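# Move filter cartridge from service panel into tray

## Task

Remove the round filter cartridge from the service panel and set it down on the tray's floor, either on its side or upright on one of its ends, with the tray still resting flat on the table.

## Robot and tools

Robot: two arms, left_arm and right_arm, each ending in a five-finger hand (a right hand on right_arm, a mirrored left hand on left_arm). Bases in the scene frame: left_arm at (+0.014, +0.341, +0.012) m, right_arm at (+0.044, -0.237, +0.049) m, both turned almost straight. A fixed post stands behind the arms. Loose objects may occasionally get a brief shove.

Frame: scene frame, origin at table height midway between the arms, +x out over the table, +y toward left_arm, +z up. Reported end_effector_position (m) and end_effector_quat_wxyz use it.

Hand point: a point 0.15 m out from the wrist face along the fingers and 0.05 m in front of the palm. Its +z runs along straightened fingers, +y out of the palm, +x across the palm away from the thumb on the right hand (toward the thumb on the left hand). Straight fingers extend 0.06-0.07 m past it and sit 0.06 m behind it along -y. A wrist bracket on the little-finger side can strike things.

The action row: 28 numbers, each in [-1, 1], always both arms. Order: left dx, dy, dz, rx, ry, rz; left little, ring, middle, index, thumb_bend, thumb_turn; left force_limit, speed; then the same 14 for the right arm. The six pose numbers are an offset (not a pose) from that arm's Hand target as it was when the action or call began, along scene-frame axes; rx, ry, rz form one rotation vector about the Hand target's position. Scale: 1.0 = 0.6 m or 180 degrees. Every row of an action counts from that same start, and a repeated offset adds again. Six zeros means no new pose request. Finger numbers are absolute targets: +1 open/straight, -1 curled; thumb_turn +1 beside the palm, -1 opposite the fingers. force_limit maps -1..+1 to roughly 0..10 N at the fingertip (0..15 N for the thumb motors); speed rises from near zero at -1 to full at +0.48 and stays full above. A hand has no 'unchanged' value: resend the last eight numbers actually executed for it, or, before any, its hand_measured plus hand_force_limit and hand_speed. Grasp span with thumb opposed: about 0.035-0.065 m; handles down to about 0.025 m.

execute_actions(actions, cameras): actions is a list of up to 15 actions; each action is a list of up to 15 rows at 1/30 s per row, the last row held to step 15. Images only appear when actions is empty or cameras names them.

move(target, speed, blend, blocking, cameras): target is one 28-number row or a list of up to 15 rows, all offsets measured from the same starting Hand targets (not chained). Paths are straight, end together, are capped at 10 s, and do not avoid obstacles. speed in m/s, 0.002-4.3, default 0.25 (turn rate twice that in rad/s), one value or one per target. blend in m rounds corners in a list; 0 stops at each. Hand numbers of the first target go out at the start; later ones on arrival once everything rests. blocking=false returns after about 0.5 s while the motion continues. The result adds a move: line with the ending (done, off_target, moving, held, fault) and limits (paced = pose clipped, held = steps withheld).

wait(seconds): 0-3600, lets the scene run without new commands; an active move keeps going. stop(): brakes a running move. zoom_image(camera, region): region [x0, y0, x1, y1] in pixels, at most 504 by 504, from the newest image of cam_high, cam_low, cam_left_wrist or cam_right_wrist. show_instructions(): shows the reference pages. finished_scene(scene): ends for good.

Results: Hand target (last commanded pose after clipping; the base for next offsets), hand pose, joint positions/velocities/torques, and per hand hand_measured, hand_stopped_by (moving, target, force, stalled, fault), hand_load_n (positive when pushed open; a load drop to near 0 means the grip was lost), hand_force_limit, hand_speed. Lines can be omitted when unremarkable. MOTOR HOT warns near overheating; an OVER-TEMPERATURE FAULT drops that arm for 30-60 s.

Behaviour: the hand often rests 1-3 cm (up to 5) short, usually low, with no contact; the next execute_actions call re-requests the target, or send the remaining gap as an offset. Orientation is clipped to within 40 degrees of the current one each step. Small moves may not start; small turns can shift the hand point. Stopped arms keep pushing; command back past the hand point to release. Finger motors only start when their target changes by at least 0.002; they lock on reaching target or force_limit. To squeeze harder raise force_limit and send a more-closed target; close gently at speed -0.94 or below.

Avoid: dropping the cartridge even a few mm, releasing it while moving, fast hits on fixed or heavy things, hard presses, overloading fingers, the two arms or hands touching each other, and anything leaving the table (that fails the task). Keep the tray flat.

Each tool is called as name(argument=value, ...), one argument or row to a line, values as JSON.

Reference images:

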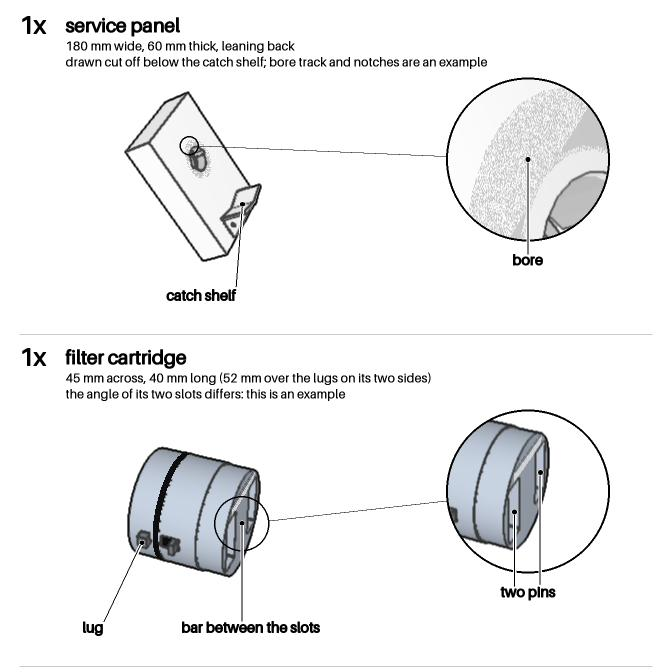

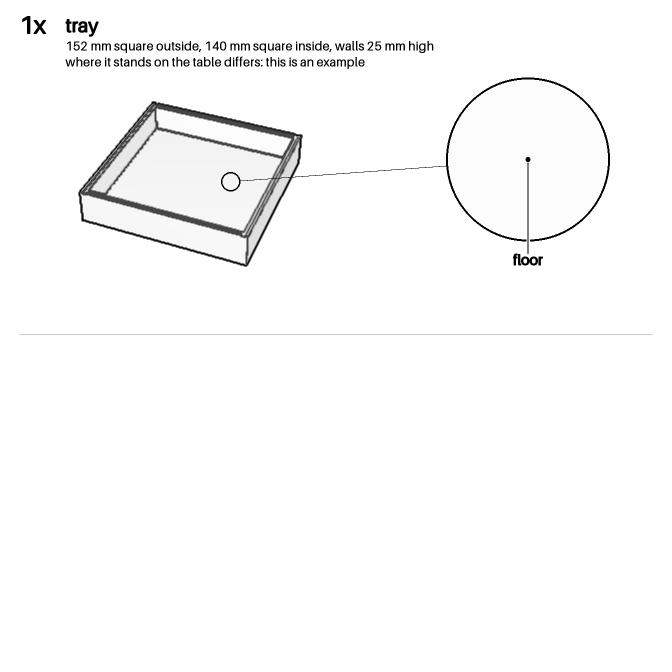

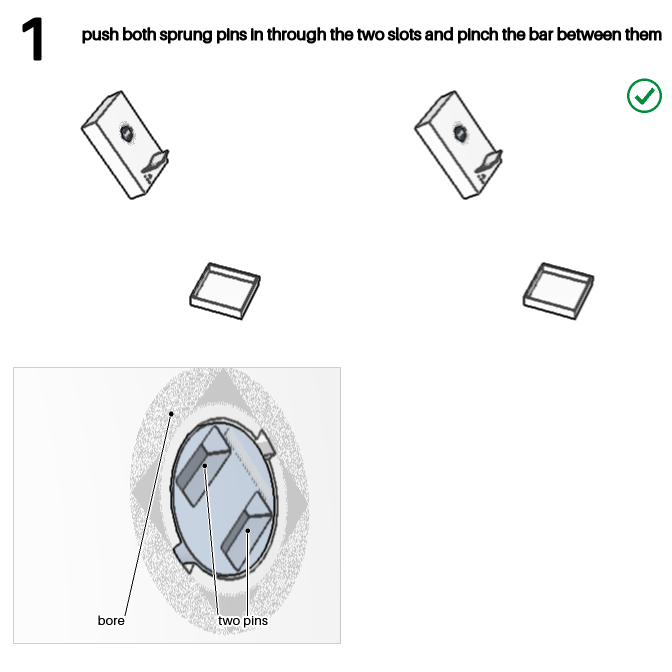

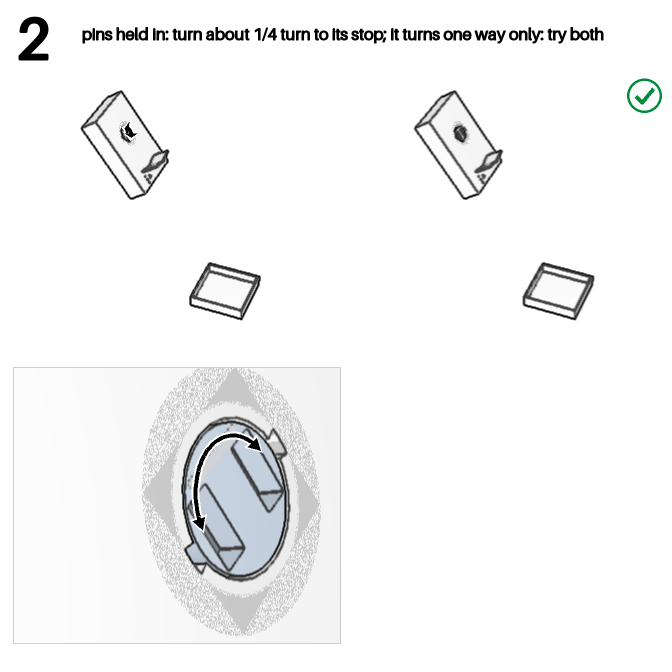

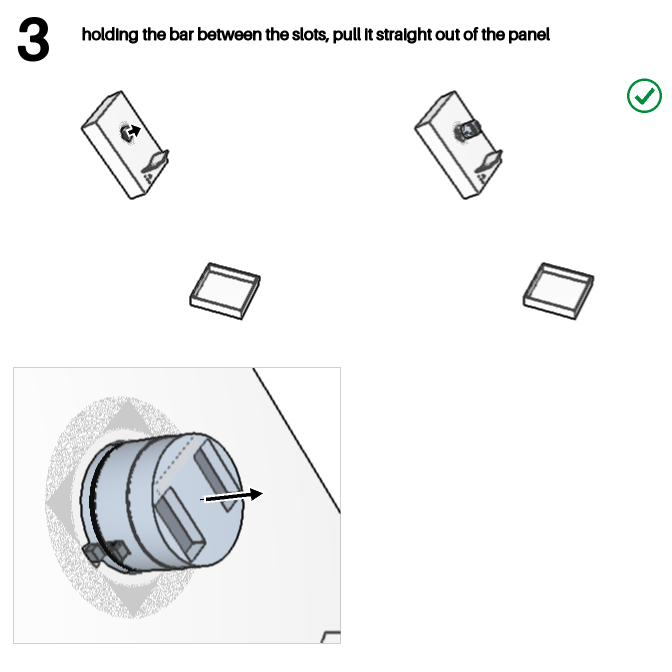

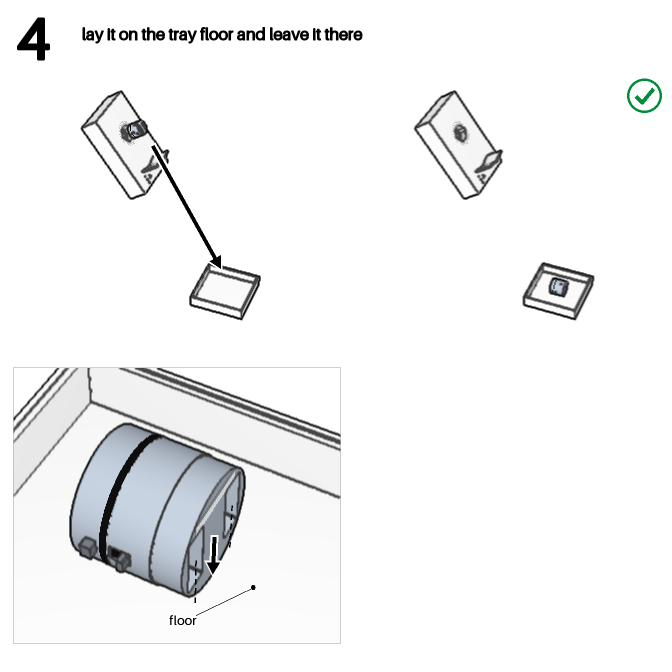

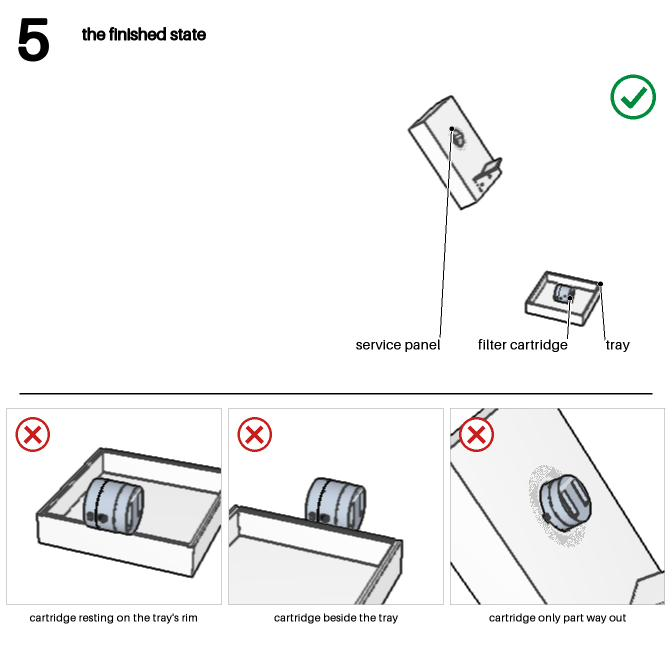

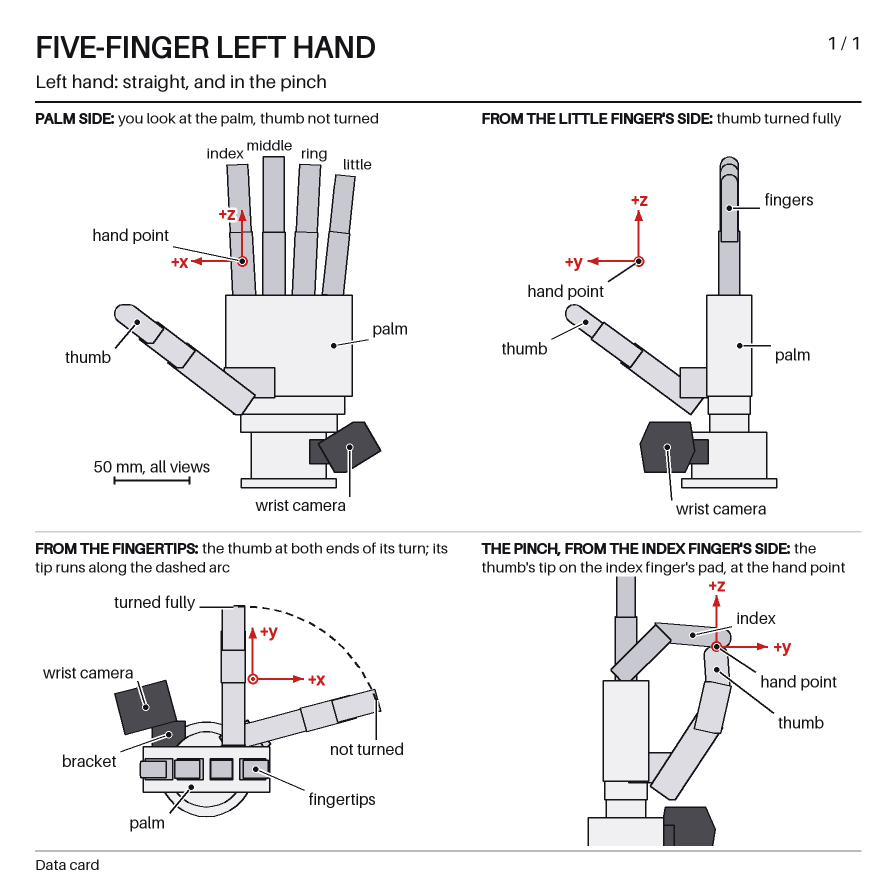

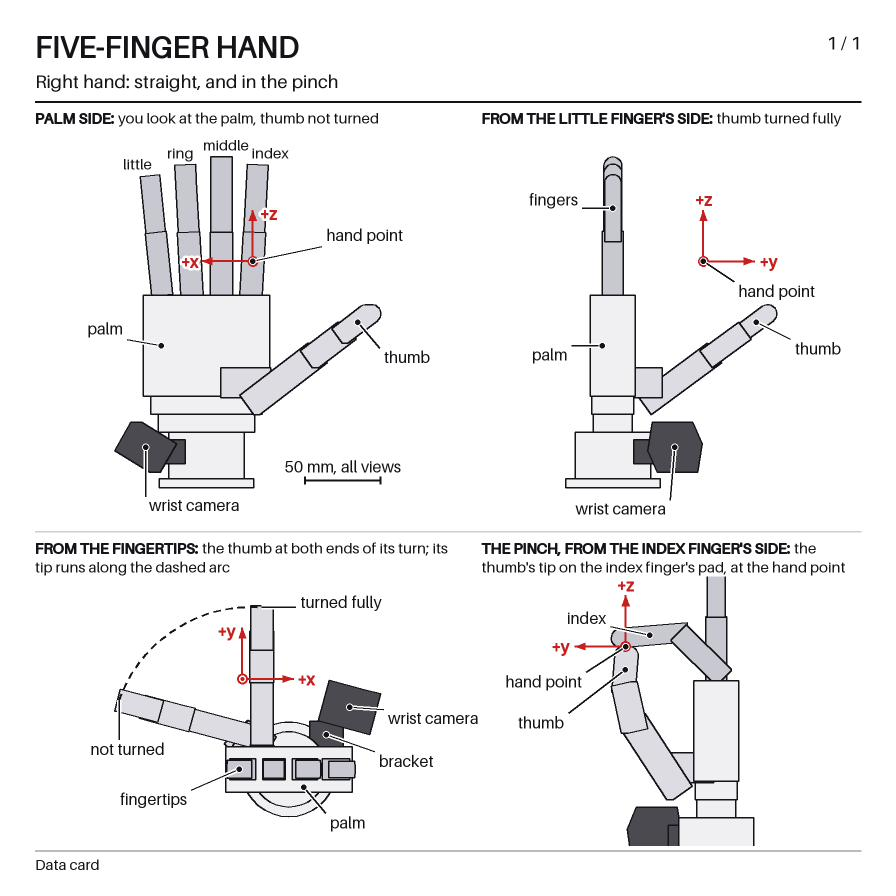

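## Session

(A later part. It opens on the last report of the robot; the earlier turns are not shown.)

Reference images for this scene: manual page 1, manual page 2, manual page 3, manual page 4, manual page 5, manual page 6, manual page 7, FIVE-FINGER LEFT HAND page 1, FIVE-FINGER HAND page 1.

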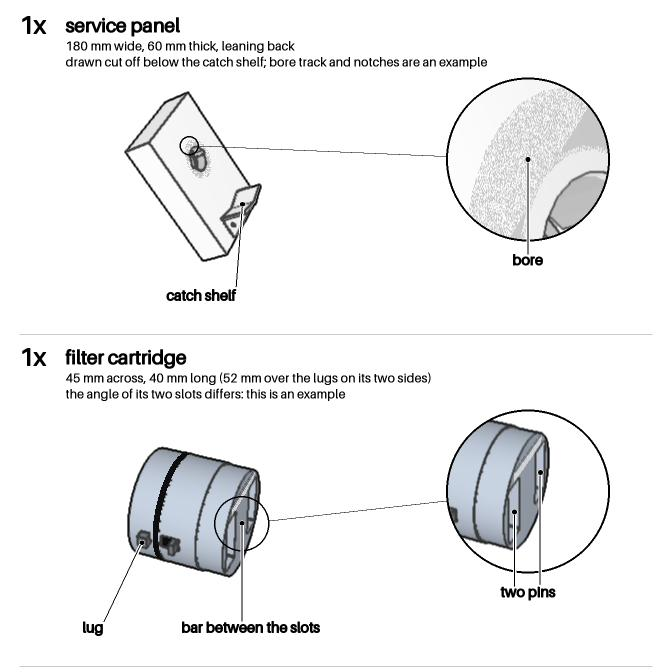

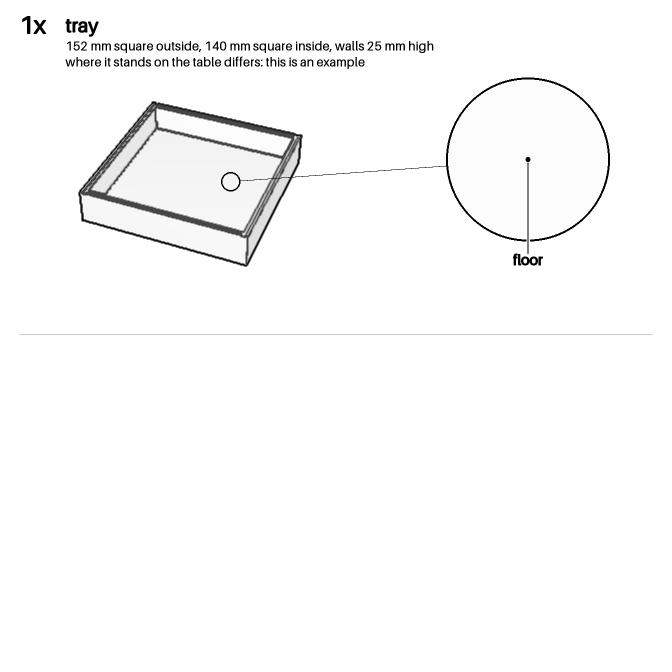

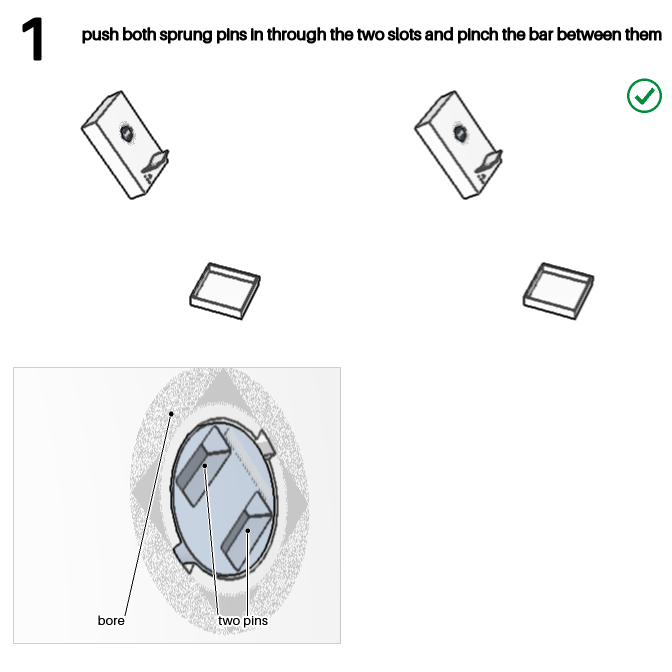

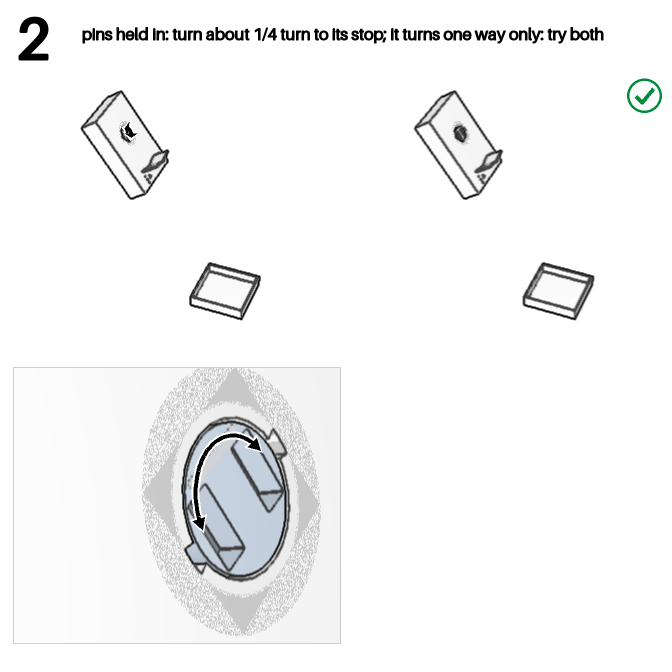

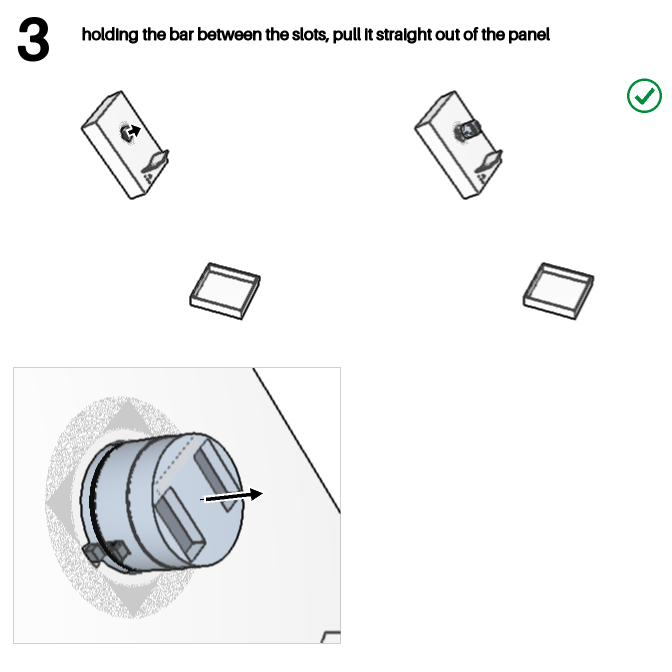

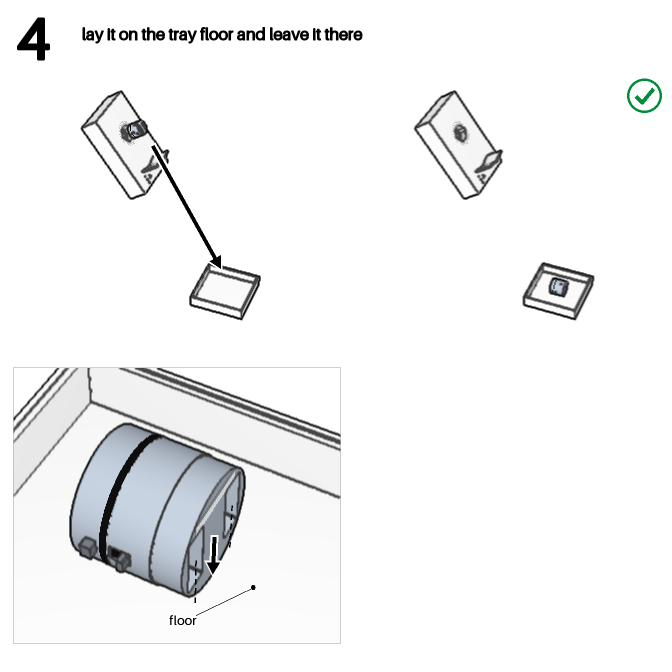

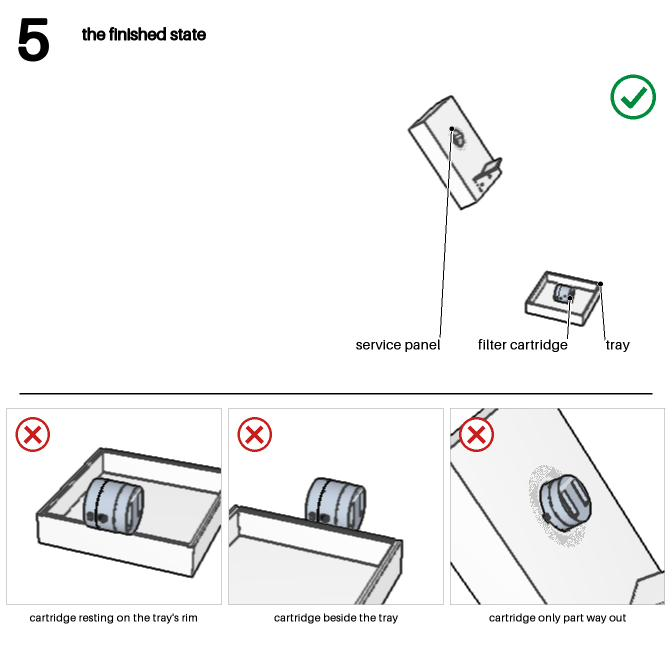

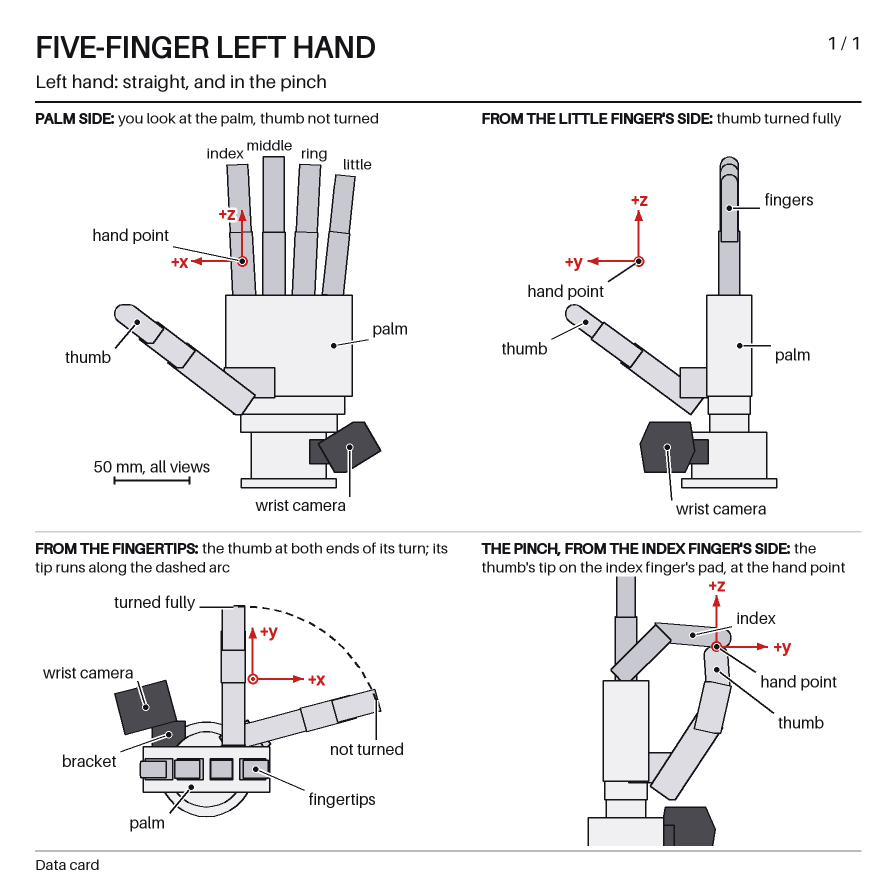

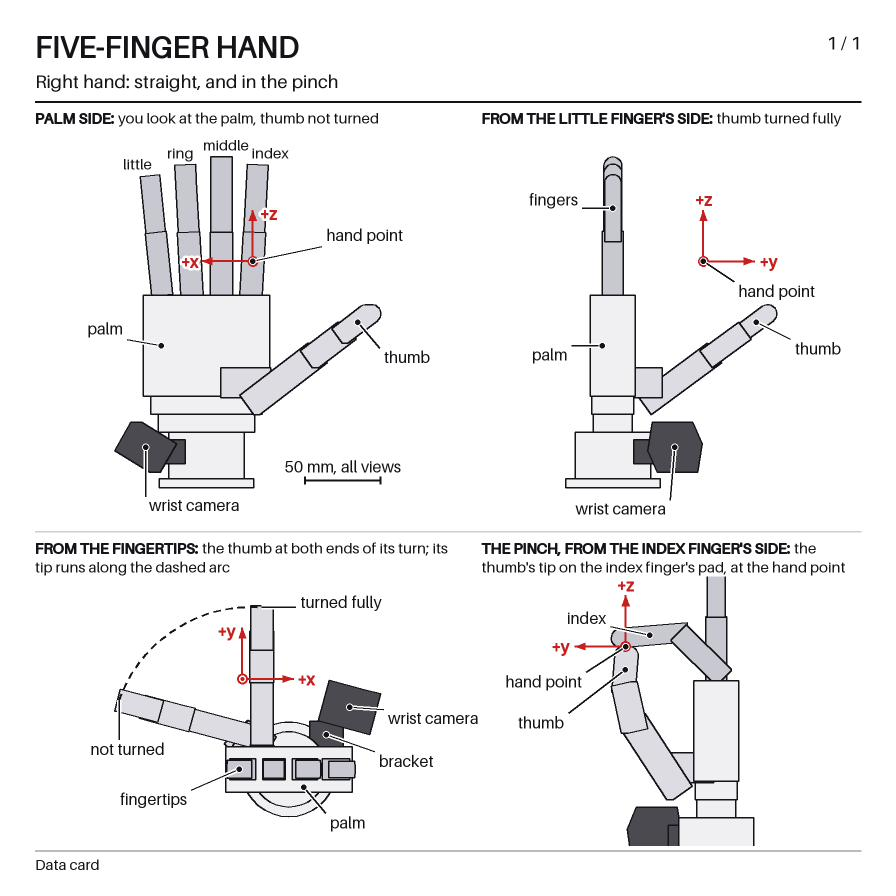

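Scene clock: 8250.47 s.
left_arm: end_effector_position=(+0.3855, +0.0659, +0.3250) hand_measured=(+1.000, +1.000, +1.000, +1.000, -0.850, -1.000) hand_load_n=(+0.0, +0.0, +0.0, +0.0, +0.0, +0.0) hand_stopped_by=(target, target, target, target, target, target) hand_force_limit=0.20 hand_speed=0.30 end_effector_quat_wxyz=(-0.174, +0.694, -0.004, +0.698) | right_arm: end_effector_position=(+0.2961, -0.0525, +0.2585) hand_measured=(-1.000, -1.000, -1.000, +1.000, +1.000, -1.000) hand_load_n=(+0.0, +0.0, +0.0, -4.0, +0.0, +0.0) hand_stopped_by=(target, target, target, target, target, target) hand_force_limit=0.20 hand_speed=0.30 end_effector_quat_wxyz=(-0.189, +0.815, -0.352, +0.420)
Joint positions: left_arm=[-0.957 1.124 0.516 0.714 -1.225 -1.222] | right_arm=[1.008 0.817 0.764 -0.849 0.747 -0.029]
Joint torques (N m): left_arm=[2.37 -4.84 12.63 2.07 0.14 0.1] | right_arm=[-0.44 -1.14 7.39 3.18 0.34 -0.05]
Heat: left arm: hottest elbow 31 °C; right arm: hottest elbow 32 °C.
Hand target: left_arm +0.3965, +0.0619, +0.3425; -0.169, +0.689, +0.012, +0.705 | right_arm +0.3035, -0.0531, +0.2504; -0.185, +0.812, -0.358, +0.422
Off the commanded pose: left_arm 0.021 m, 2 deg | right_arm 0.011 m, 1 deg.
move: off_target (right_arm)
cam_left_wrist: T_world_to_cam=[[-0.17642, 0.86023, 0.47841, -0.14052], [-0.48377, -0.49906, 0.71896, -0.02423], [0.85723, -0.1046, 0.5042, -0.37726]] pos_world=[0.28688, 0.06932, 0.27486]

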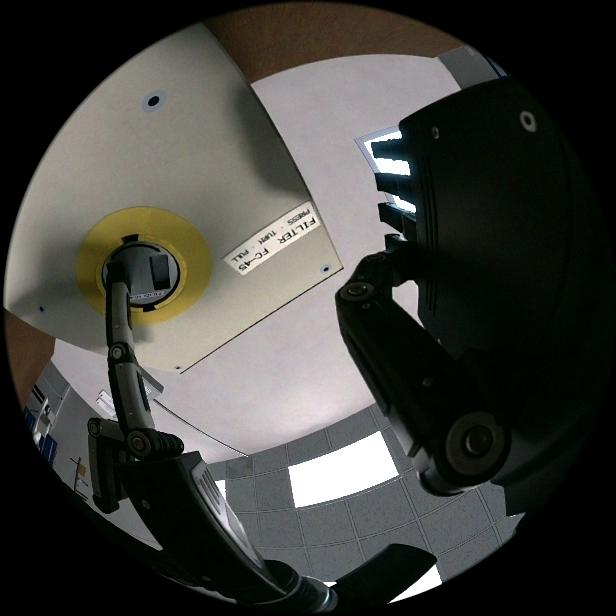

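move(
  target=[
    [0,0,0,0,0,0,1,1,1,1,-0.85,-1,0.2,0.3,-0.05,0,0.035,0,0,0,-1,-1,-1,1,1,-1,0.2,0.3],
    [-0.228,0.1797,-0.0105,0,0,0,1,1,1,1,-0.85,-1,0.2,0.3,-0.12,-0.12,0.035,0,0,0,-1,-1,-1,1,1,-1,0.2,0.3],
    [-0.228,0.1797,-0.0105,0,0,0,1,1,1,1,-0.85,-1,0.2,0.3,-0.15,-0.2467,0.013,0,0,0,-1,-1,-1,1,1,-1,0.2,0.3],
  ],
  speed=0.15,
)

move(
  target=[
    [0,0,0,0,0,0,1,1,1,1,1,-1,0.2,0.3,0,0,0,0,0,0,-1,-1,-1,1,1,-1,0.2,0.3],
    [0,0,0,0.399,0.2309,-0.1876,1,1,1,1,1,-1,0.2,0.3,0,0,0,0,0,0,-1,-1,-1,1,1,-1,0.2,0.3],
  ],
  speed=0.2,
)

Scene clock: 8267.83 s.
left_arm: end_effector_position=(+0.2630, +0.1744, +0.3428) hand_measured=(+1.000, +1.000, +1.000, +1.000, -0.850, -1.000) hand_load_n=(+0.0, +0.0, +0.0, +0.0, +0.0, +0.0) hand_stopped_by=(target, target, target, target, target, target) hand_force_limit=0.20 hand_speed=0.30 end_effector_quat_wxyz=(-0.162, +0.694, +0.017, +0.701) | right_arm: end_effector_position=(+0.2142, -0.1987, +0.2593) hand_measured=(-1.000, -1.000, -1.000, +1.000, +1.000, -1.000) hand_load_n=(+0.0, +0.0, +0.0, +0.0, +0.0, +0.0) hand_stopped_by=(target, target, target, target, target, target) hand_force_limit=0.20 hand_speed=0.30 end_effector_quat_wxyz=(-0.185, +0.812, -0.360, +0.421)
Joint positions: left_arm=[-1.242 0.579 0.219 1.023 -1.513 -0.707] | right_arm=[0.874 0.245 0.626 -1.211 0.671 -0.143]
Joint torques (N m): left_arm=[0.15 0.79 8.49 1.32 0.67 0.1] | right_arm=[0.73 3.02 7.6 1.78 0.21 -0.1]
Heat: left arm: hottest elbow 31 °C; right arm: hottest elbow 32 °C.
Hand target: left_arm +0.2597, +0.1697, +0.3362; -0.169, +0.689, +0.012, +0.705 | right_arm +0.2135, -0.2011, +0.2582; -0.185, +0.812, -0.358, +0.422
Off the commanded pose: left_arm 0.009 m, 1 deg | right_arm 0.003 m, 0 deg.
move: done

Scene clock: 8274.37 s.
left_arm: end_effector_position=(+0.2546, +0.1692, +0.3157) hand_measured=(+1.000, +1.000, +1.000, +1.000, +1.000, -1.000) hand_load_n=(+0.0, +0.0, +0.0, +0.0, +0.0, +0.0) hand_stopped_by=(target, target, target, target, target, target) hand_force_limit=0.20 hand_speed=0.30 end_effector_quat_wxyz=(-0.325, +0.624, -0.635, +0.319) | right_arm: end_effector_position=(+0.2141, -0.1987, +0.2593) hand_measured=(-1.000, -1.000, -1.000, +1.000, +1.000, -1.000) hand_load_n=(+0.0, +0.0, +0.0, +0.0, +0.0, +0.0) hand_stopped_by=(target, target, target, target, target, target) hand_force_limit=0.20 hand_speed=0.30 end_effector_quat_wxyz=(-0.185, +0.812, -0.360, +0.421)
Joint positions: left_arm=[-0.838 0.672 0.943 -1.113 -0.668 -0.589] | right_arm=[0.873 0.244 0.626 -1.211 0.67 -0.145]
Joint torques (N m): left_arm=[2.49 -1.26 14.79 0.85 -0.45 0.14] | right_arm=[0.56 2.9 7.53 1.89 0.22 -0.12]
Heat: left arm: hottest elbow 31 °C; right arm: hottest elbow 32 °C.
Hand target: left_arm +0.2597, +0.1698, +0.3361; -0.326, +0.627, -0.627, +0.327 | right_arm +0.2134, -0.2011, +0.2582; -0.186, +0.812, -0.358, +0.422
Off the commanded pose: left_arm 0.021 m, 1 deg | right_arm 0.003 m, 0 deg.
move: off_target (left_arm)

move(
  target=[
    [0.067,-0.066,0.04,0.6149,0.0465,-0.4528,1,-1,-1,-1,1,-1,0.2,0.3,0,0,0,0,0,0,-1,-1,-1,1,1,-1,0.2,0.3],
  ],
  speed=0.25,
)

move(
  target=[
    [0.0242,-0.0588,-0.062,0,0,0,1,-1,-1,-1,1,-1,0.2,0.3,0,0,0,0,0,0,-1,-1,-1,1,1,-1,0.2,0.3],
    [0.0782,-0.0556,-0.1307,0,0,0,1,-1,-1,-1,1,-1,0.2,0.3,0,0,0,0,0,0,-1,-1,-1,1,1,-1,0.2,0.3],
  ],
  speed=[0.12,0.04],
  cameras=["cam_left_wrist"],
)

zoom_image(
  camera="cam_left_wrist",
  region=[360, 125, 396, 161],
)

zoom_image(
  camera="cam_left_wrist",
  region=[365, 145, 395, 175],
)

Scene clock: 8305.43 s.
left_arm: end_effector_position=(+0.3017, +0.1365, +0.3620) hand_measured=(+1.000, -1.000, -1.000, -1.000, +1.000, -1.000) hand_load_n=(+0.0, +0.0, +0.0, +0.0, +0.0, +0.0) hand_stopped_by=(target, target, target, target, target, target) hand_force_limit=0.20 hand_speed=0.30 end_effector_quat_wxyz=(+0.377, +0.333, +0.840, +0.203) | right_arm: end_effector_position=(+0.2141, -0.1987, +0.2593) hand_measured=(-1.000, -1.000, -1.000, +1.000, +1.000, -1.000) hand_load_n=(+0.0, +0.0, +0.0, +0.0, +0.0, +0.0) hand_stopped_by=(target, target, target, target, target, target) hand_force_limit=0.20 hand_speed=0.30 end_effector_quat_wxyz=(-0.185, +0.812, -0.360, +0.421)
Joint positions: left_arm=[-1.112 1.089 1.153 -1.277 -0.828 1.34] | right_arm=[0.873 0.244 0.626 -1.211 0.67 -0.145]
Joint torques (N m): left_arm=[0.03 -5.95 10.66 0.39 -0.95 0.13] | right_arm=[0.44 2.73 7.58 1.91 0.22 -0.11]
Heat: left arm: hottest elbow 34 °C; right arm: hottest elbow 31 °C.
Hand target: left_arm +0.2999, +0.1302, +0.3601; +0.372, +0.346, +0.836, +0.208 | right_arm +0.2134, -0.2011, +0.2582; -0.186, +0.812, -0.358, +0.422
Off the commanded pose: left_arm 0.007 m, 2 deg | right_arm 0.003 m, 0 deg.
move: done

Scene clock: 8308.13 s.
left_arm: end_effector_position=(+0.3354, +0.0939, +0.2994) hand_measured=(+1.000, -1.000, -1.000, -1.000, +1.000, -1.000) hand_load_n=(-3.0, +0.0, +0.0, +0.0, +0.0, +0.0) hand_stopped_by=(target, target, target, target, target, target) hand_force_limit=0.20 hand_speed=0.30 end_effector_quat_wxyz=(+0.383, +0.346, +0.833, +0.197) | right_arm: end_effector_position=(+0.2141, -0.1987, +0.2593) hand_measured=(-1.000, -1.000, -1.000, +1.000, +1.000, -1.000) hand_load_n=(+0.0, +0.0, +0.0, +0.0, +0.0, +0.5) hand_stopped_by=(target, target, target, target, target, target) hand_force_limit=0.20 hand_speed=0.30 end_effector_quat_wxyz=(-0.185, +0.812, -0.360, +0.421)
Joint positions: left_arm=[-1.078 1.208 1.07 -1.003 -0.807 1.436] | right_arm=[0.873 0.244 0.626 -1.211 0.67 -0.145]
Joint torques (N m): left_arm=[3.55 -6.59 8.68 2.24 -0.54 0.24] | right_arm=[0.73 2.84 7.56 1.88 0.21 -0.12]
Heat: left arm: hottest elbow 34 °C; right arm: hottest elbow 31 °C.
Hand target: left_arm +0.3469, +0.0969, +0.2819; +0.372, +0.346, +0.836, +0.208 | right_arm +0.2134, -0.2011, +0.2582; -0.186, +0.812, -0.358, +0.422
Off the commanded pose: left_arm 0.021 m, 2 deg | right_arm 0.003 m, 0 deg.
move: off_target (left_arm)
cam_left_wrist: T_world_to_cam=[[-0.48922, -0.47838, -0.72926, 0.43098], [-0.7372, 0.67362, 0.05267, 0.15833], [0.46605, 0.56337, -0.68221, 0.10526]] pos_world=[0.27851, 0.04021, 0.37777]

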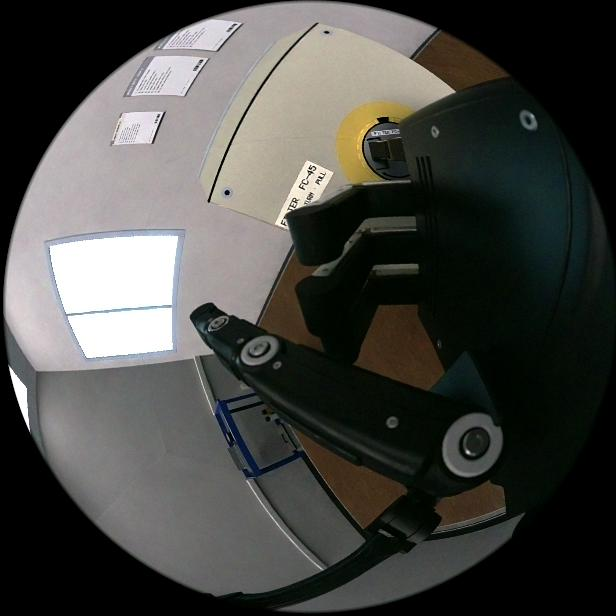

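Scaled by 14.000 from the camera's image (finer frame: 880x880).

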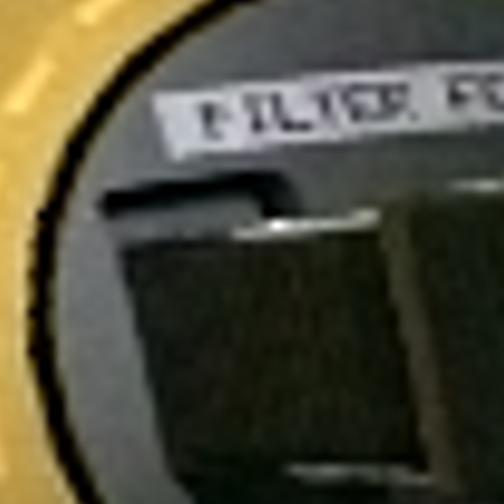

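Scaled by 16.800 from the camera's image (finer frame: 880x880).

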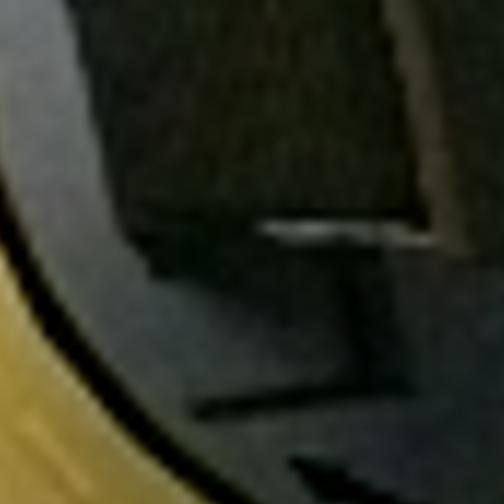

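move(
  target=[
    [0.0992,0.0062,-0.0765,0.0228,0.0122,0.0332,1,-1,-1,-1,1,-1,0.2,0.3,0,0,0,0,0,0,-1,-1,-1,1,1,-1,0.2,0.3],
  ],
  speed=0.05,
)

move(
  target=[
    [0.0057,0.009,0.008,0,0,0,1,-1,-1,-1,1,-1,0.2,0.3,0,0,0,0,0,0,-1,-1,-1,1,1,-1,0.2,0.3],
  ],
  speed=0.05,
  cameras=["cam_left_wrist"],
)

zoom_image(
  camera="cam_left_wrist",
  region=[360, 125, 396, 161],
)

zoom_image(
  camera="cam_left_wrist",
  region=[365, 145, 395, 175],
)

Scene clock: 8319.13 s.
left_arm: end_effector_position=(+0.3392, +0.0935, +0.2956) hand_measured=(+1.000, -1.000, -1.000, -1.000, +1.000, -1.000) hand_load_n=(-3.0, +0.5, +0.0, +0.0, +0.0, +0.0) hand_stopped_by=(target, target, target, target, target, target) hand_force_limit=0.20 hand_speed=0.30 end_effector_quat_wxyz=(+0.379, +0.348, +0.834, +0.199) | right_arm: end_effector_position=(+0.2141, -0.1987, +0.2593) hand_measured=(-1.000, -1.000, -1.000, +1.000, +1.000, -1.000) hand_load_n=(+0.0, +0.0, +0.0, +0.0, +0.0, +0.0) hand_stopped_by=(target, target, target, target, target, target) hand_force_limit=0.20 hand_speed=0.30 end_effector_quat_wxyz=(-0.185, +0.812, -0.360, +0.421)
Joint positions: left_arm=[-1.068 1.218 1.07 -0.995 -0.8 1.447] | right_arm=[0.873 0.244 0.626 -1.211 0.67 -0.145]
Joint torques (N m): left_arm=[11.22 2.32 9.91 3.93 -0.62 0.22] | right_arm=[0.56 2.84 7.53 1.87 0.24 -0.12]
Heat: left arm: hottest elbow 32 °C; right arm: hottest elbow 31 °C.
Hand target: left_arm +0.4063, +0.1006, +0.2358; +0.332, +0.319, +0.852, +0.250 | right_arm +0.2134, -0.2011, +0.2582; -0.186, +0.812, -0.358, +0.422
Off the commanded pose: left_arm 0.090 m, 9 deg | right_arm 0.003 m, 0 deg.
move: off_target (left_arm)

Scene clock: 8319.73 s.
left_arm: end_effector_position=(+0.3400, +0.0935, +0.2959) hand_measured=(+1.000, -1.000, -1.000, -1.000, +1.000, -1.000) hand_load_n=(-3.5, +0.0, +0.0, +0.0, -0.5, +0.5) hand_stopped_by=(target, target, target, target, target, target) hand_force_limit=0.20 hand_speed=0.30 end_effector_quat_wxyz=(+0.377, +0.352, +0.833, +0.200) | right_arm: end_effector_position=(+0.2141, -0.1987, +0.2593) hand_measured=(-1.000, -1.000, -1.000, +1.000, +1.000, -1.000) hand_load_n=(+0.0, +0.0, +0.0, +0.0, +0.0, +0.0) hand_stopped_by=(target, target, target, target, target, target) hand_force_limit=0.20 hand_speed=0.30 end_effector_quat_wxyz=(-0.185, +0.812, -0.360, +0.421)
Joint positions: left_arm=[-1.066 1.218 1.071 -0.995 -0.797 1.456] | right_arm=[0.873 0.244 0.626 -1.211 0.67 -0.145]
Joint torques (N m): left_arm=[12.28 1.67 9.98 3.96 -0.53 0.31] | right_arm=[0.56 2.9 7.57 1.91 0.23 -0.12]
Heat: left arm: hottest elbow 32 °C; right arm: hottest elbow 31 °C.
Hand target: left_arm +0.4098, +0.1060, +0.2407; +0.332, +0.319, +0.852, +0.250 | right_arm +0.2134, -0.2011, +0.2582; -0.186, +0.812, -0.358, +0.422
Off the commanded pose: left_arm 0.090 m, 9 deg | right_arm 0.003 m, 0 deg.
move: off_target (left_arm)
cam_left_wrist: T_world_to_cam=[[-0.49837, -0.46704, -0.73041, 0.43285], [-0.73353, 0.67623, 0.0681, 0.15612], [0.46212, 0.56972, -0.6796, 0.10088]] pos_world=[0.28362, 0.03911, 0.37409]

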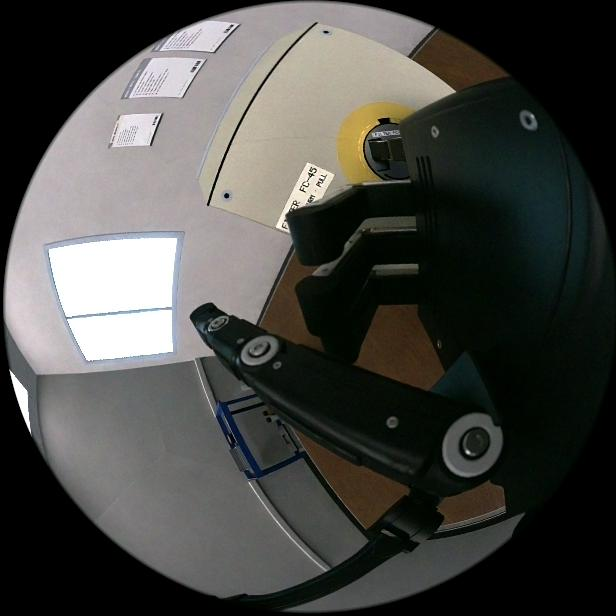

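Scaled by 14.000 from the camera's image (finer frame: 880x880).

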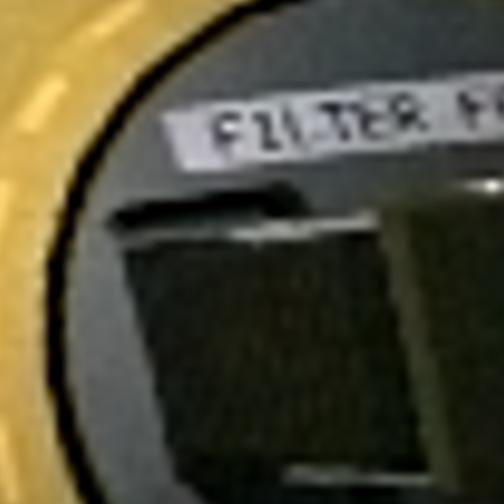

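Scaled by 16.800 from the camera's image (finer frame: 880x880).

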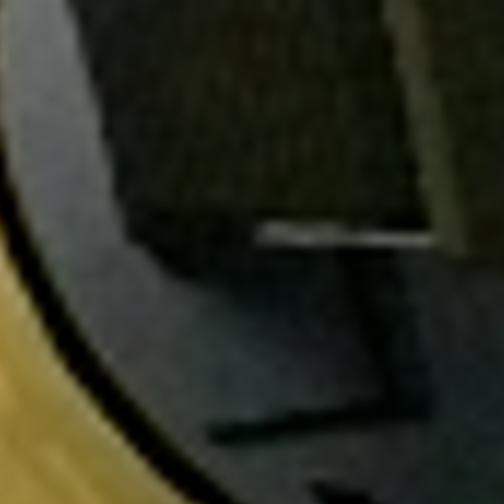

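move(
  target=[
    [0.0595,0.0037,-0.0459,0.0137,0.0073,0.0199,1,-1,-1,-1,1,-1,0.2,0.3,0,0,0,0,0,0,-1,-1,-1,1,1,-1,0.2,0.3],
  ],
  speed=0.05,
  cameras=["cam_left_wrist"],
)

zoom_image(
  camera="cam_left_wrist",
  region=[360, 125, 396, 161],
)

zoom_image(
  camera="cam_left_wrist",
  region=[365, 145, 395, 175],
)

Scene clock: 8327.80 s.
left_arm: end_effector_position=(+0.3413, +0.0936, +0.2955) hand_measured=(+1.000, -1.000, -1.000, -1.000, +1.000, -1.000) hand_load_n=(-3.5, +0.0, +0.0, +0.5, +0.0, +0.0) hand_stopped_by=(target, target, target, target, target, target) hand_force_limit=0.20 hand_speed=0.30 end_effector_quat_wxyz=(+0.376, +0.351, +0.834, +0.199) | right_arm: end_effector_position=(+0.2141, -0.1987, +0.2593) hand_measured=(-1.000, -1.000, -1.000, +1.000, +1.000, -1.000) hand_load_n=(+0.0, +0.0, +0.0, +0.0, +0.0, +0.0) hand_stopped_by=(target, target, target, target, target, target) hand_force_limit=0.20 hand_speed=0.30 end_effector_quat_wxyz=(-0.185, +0.812, -0.360, +0.421)
Joint positions: left_arm=[-1.061 1.22 1.074 -0.995 -0.792 1.456] | right_arm=[0.873 0.244 0.626 -1.211 0.67 -0.145]
Joint torques (N m): left_arm=[15.44 6.53 10.55 4.11 -0.99 0.14] | right_arm=[0.67 2.96 7.54 1.88 0.22 -0.11]
Heat: left arm: hottest elbow 32 °C; right arm: hottest elbow 31 °C.
Hand target: left_arm +0.4455, +0.1081, +0.2130; +0.307, +0.302, +0.859, +0.275 | right_arm +0.2134, -0.2011, +0.2582; -0.186, +0.812, -0.358, +0.422
Off the commanded pose: left_arm 0.134 m, 13 deg | right_arm 0.003 m, 0 deg.
move: off_target (left_arm)
cam_left_wrist: T_world_to_cam=[[-0.50046, -0.46961, -0.72732, 0.43326], [-0.73446, 0.67508, 0.0695, 0.15702], [0.45837, 0.56897, -0.68277, 0.10219]] pos_world=[0.28531, 0.03931, 0.37398]

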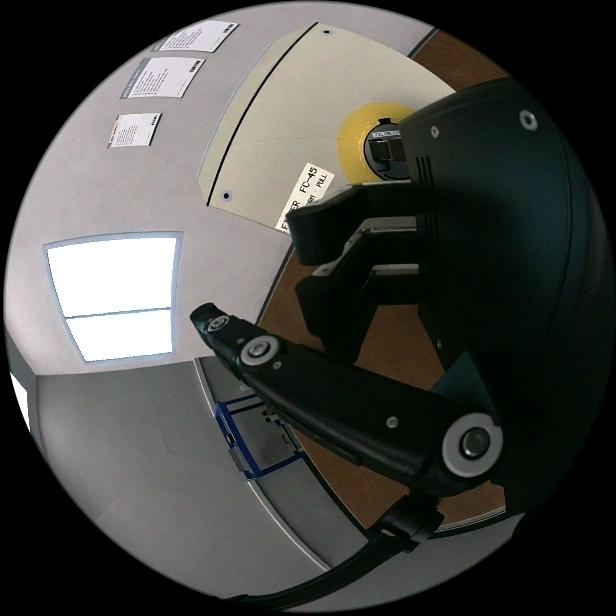

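Scaled by 14.000 from the camera's image (finer frame: 880x880).

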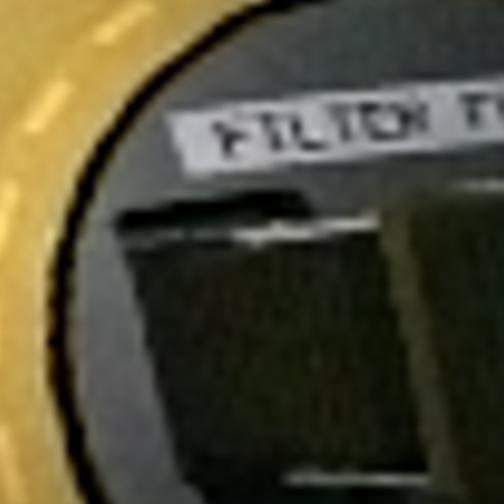

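Scaled by 16.800 from the camera's image (finer frame: 880x880).

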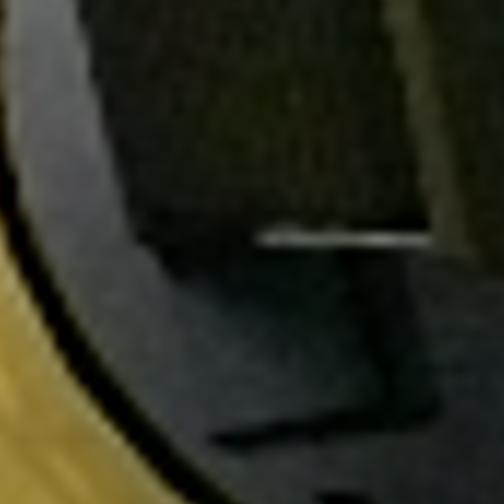

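move(
  target=[
    [0.0161,-0.0308,0.023,0,0,0,1,-1,-1,-1,1,-1,0.2,0.3,0,0,0,0,0,0,-1,-1,-1,1,1,-1,0.2,0.3],
    [-0.0161,0.0308,-0.023,0,0,0,1,-1,-1,-1,1,-1,0.2,0.3,0,0,0,0,0,0,-1,-1,-1,1,1,-1,0.2,0.3],
    [0.0161,-0.0308,0.023,0,0,0,1,-1,-1,-1,1,-1,0.2,0.3,0,0,0,0,0,0,-1,-1,-1,1,1,-1,0.2,0.3],
    [-0.0161,0.0308,-0.023,0,0,0,1,-1,-1,-1,1,-1,0.2,0.3,0,0,0,0,0,0,-1,-1,-1,1,1,-1,0.2,0.3],
  ],
  speed=0.12,
  cameras=["cam_left_wrist"],
)

zoom_image(
  camera="cam_left_wrist",
  region=[360, 125, 396, 161],
)

zoom_image(
  camera="cam_left_wrist",
  region=[365, 145, 395, 175],
)

Scene clock: 8343.77 s.
left_arm: end_effector_position=(+0.3411, +0.0930, +0.2937) hand_measured=(+1.000, -1.000, -1.000, -1.000, +1.000, -1.000) hand_load_n=(-7.5, +0.0, +0.0, +0.0, +0.0, +0.0) hand_stopped_by=(target, target, target, target, target, target) hand_force_limit=0.20 hand_speed=0.30 end_effector_quat_wxyz=(+0.376, +0.348, +0.837, +0.195) | right_arm: end_effector_position=(+0.2141, -0.1987, +0.2593) hand_measured=(-1.000, -1.000, -1.000, +1.000, +1.000, -1.000) hand_load_n=(+0.0, +0.5, +0.0, +0.0, +0.0, +0.0) hand_stopped_by=(target, target, target, target, target, target) hand_force_limit=0.20 hand_speed=0.30 end_effector_quat_wxyz=(-0.185, +0.812, -0.360, +0.421)
Joint positions: left_arm=[-1.061 1.221 1.074 -0.993 -0.787 1.448] | right_arm=[0.873 0.244 0.626 -1.211 0.67 -0.145]
Joint torques (N m): left_arm=[15.74 3.9 5.12 4.94 -1.11 0.23] | right_arm=[0.62 2.73 7.6 1.85 0.23 -0.12]
Heat: left arm: hottest elbow 32 °C; right arm: hottest elbow 31 °C.
Hand target: left_arm +0.4358, +0.1265, +0.1994; +0.307, +0.302, +0.860, +0.275 | right_arm +0.2134, -0.2011, +0.2582; -0.186, +0.812, -0.358, +0.422
Off the commanded pose: left_arm 0.138 m, 13 deg | right_arm 0.003 m, 0 deg.
move: off_target (left_arm)
cam_left_wrist: T_world_to_cam=[[-0.50118, -0.47816, -0.72123, 0.43088], [-0.73704, 0.6726, 0.06624, 0.15942], [0.45343, 0.56478, -0.68952, 0.10552]] pos_world=[0.2856, 0.03921, 0.37296]

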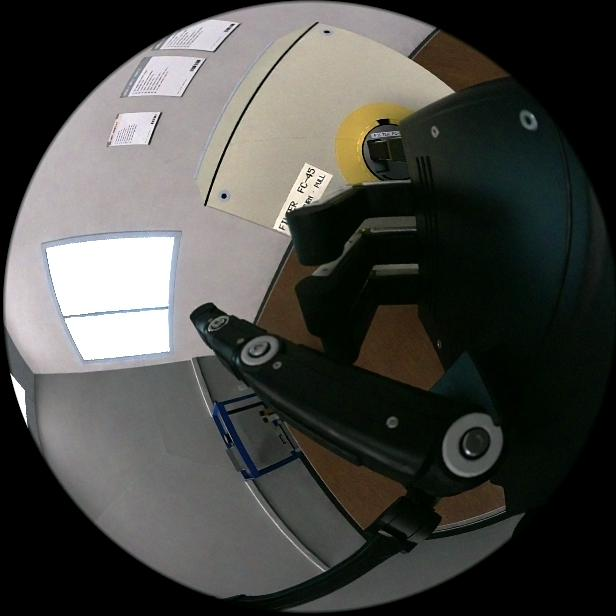

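Scaled by 14.000 from the camera's image (finer frame: 880x880).

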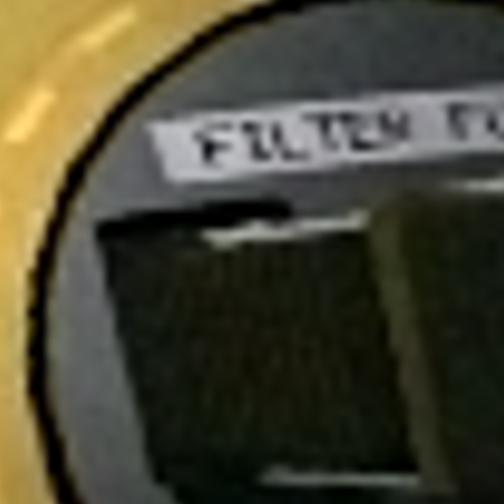

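Scaled by 16.800 from the camera's image (finer frame: 880x880).

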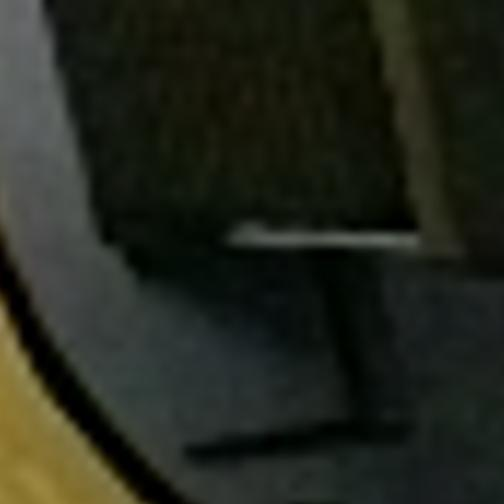

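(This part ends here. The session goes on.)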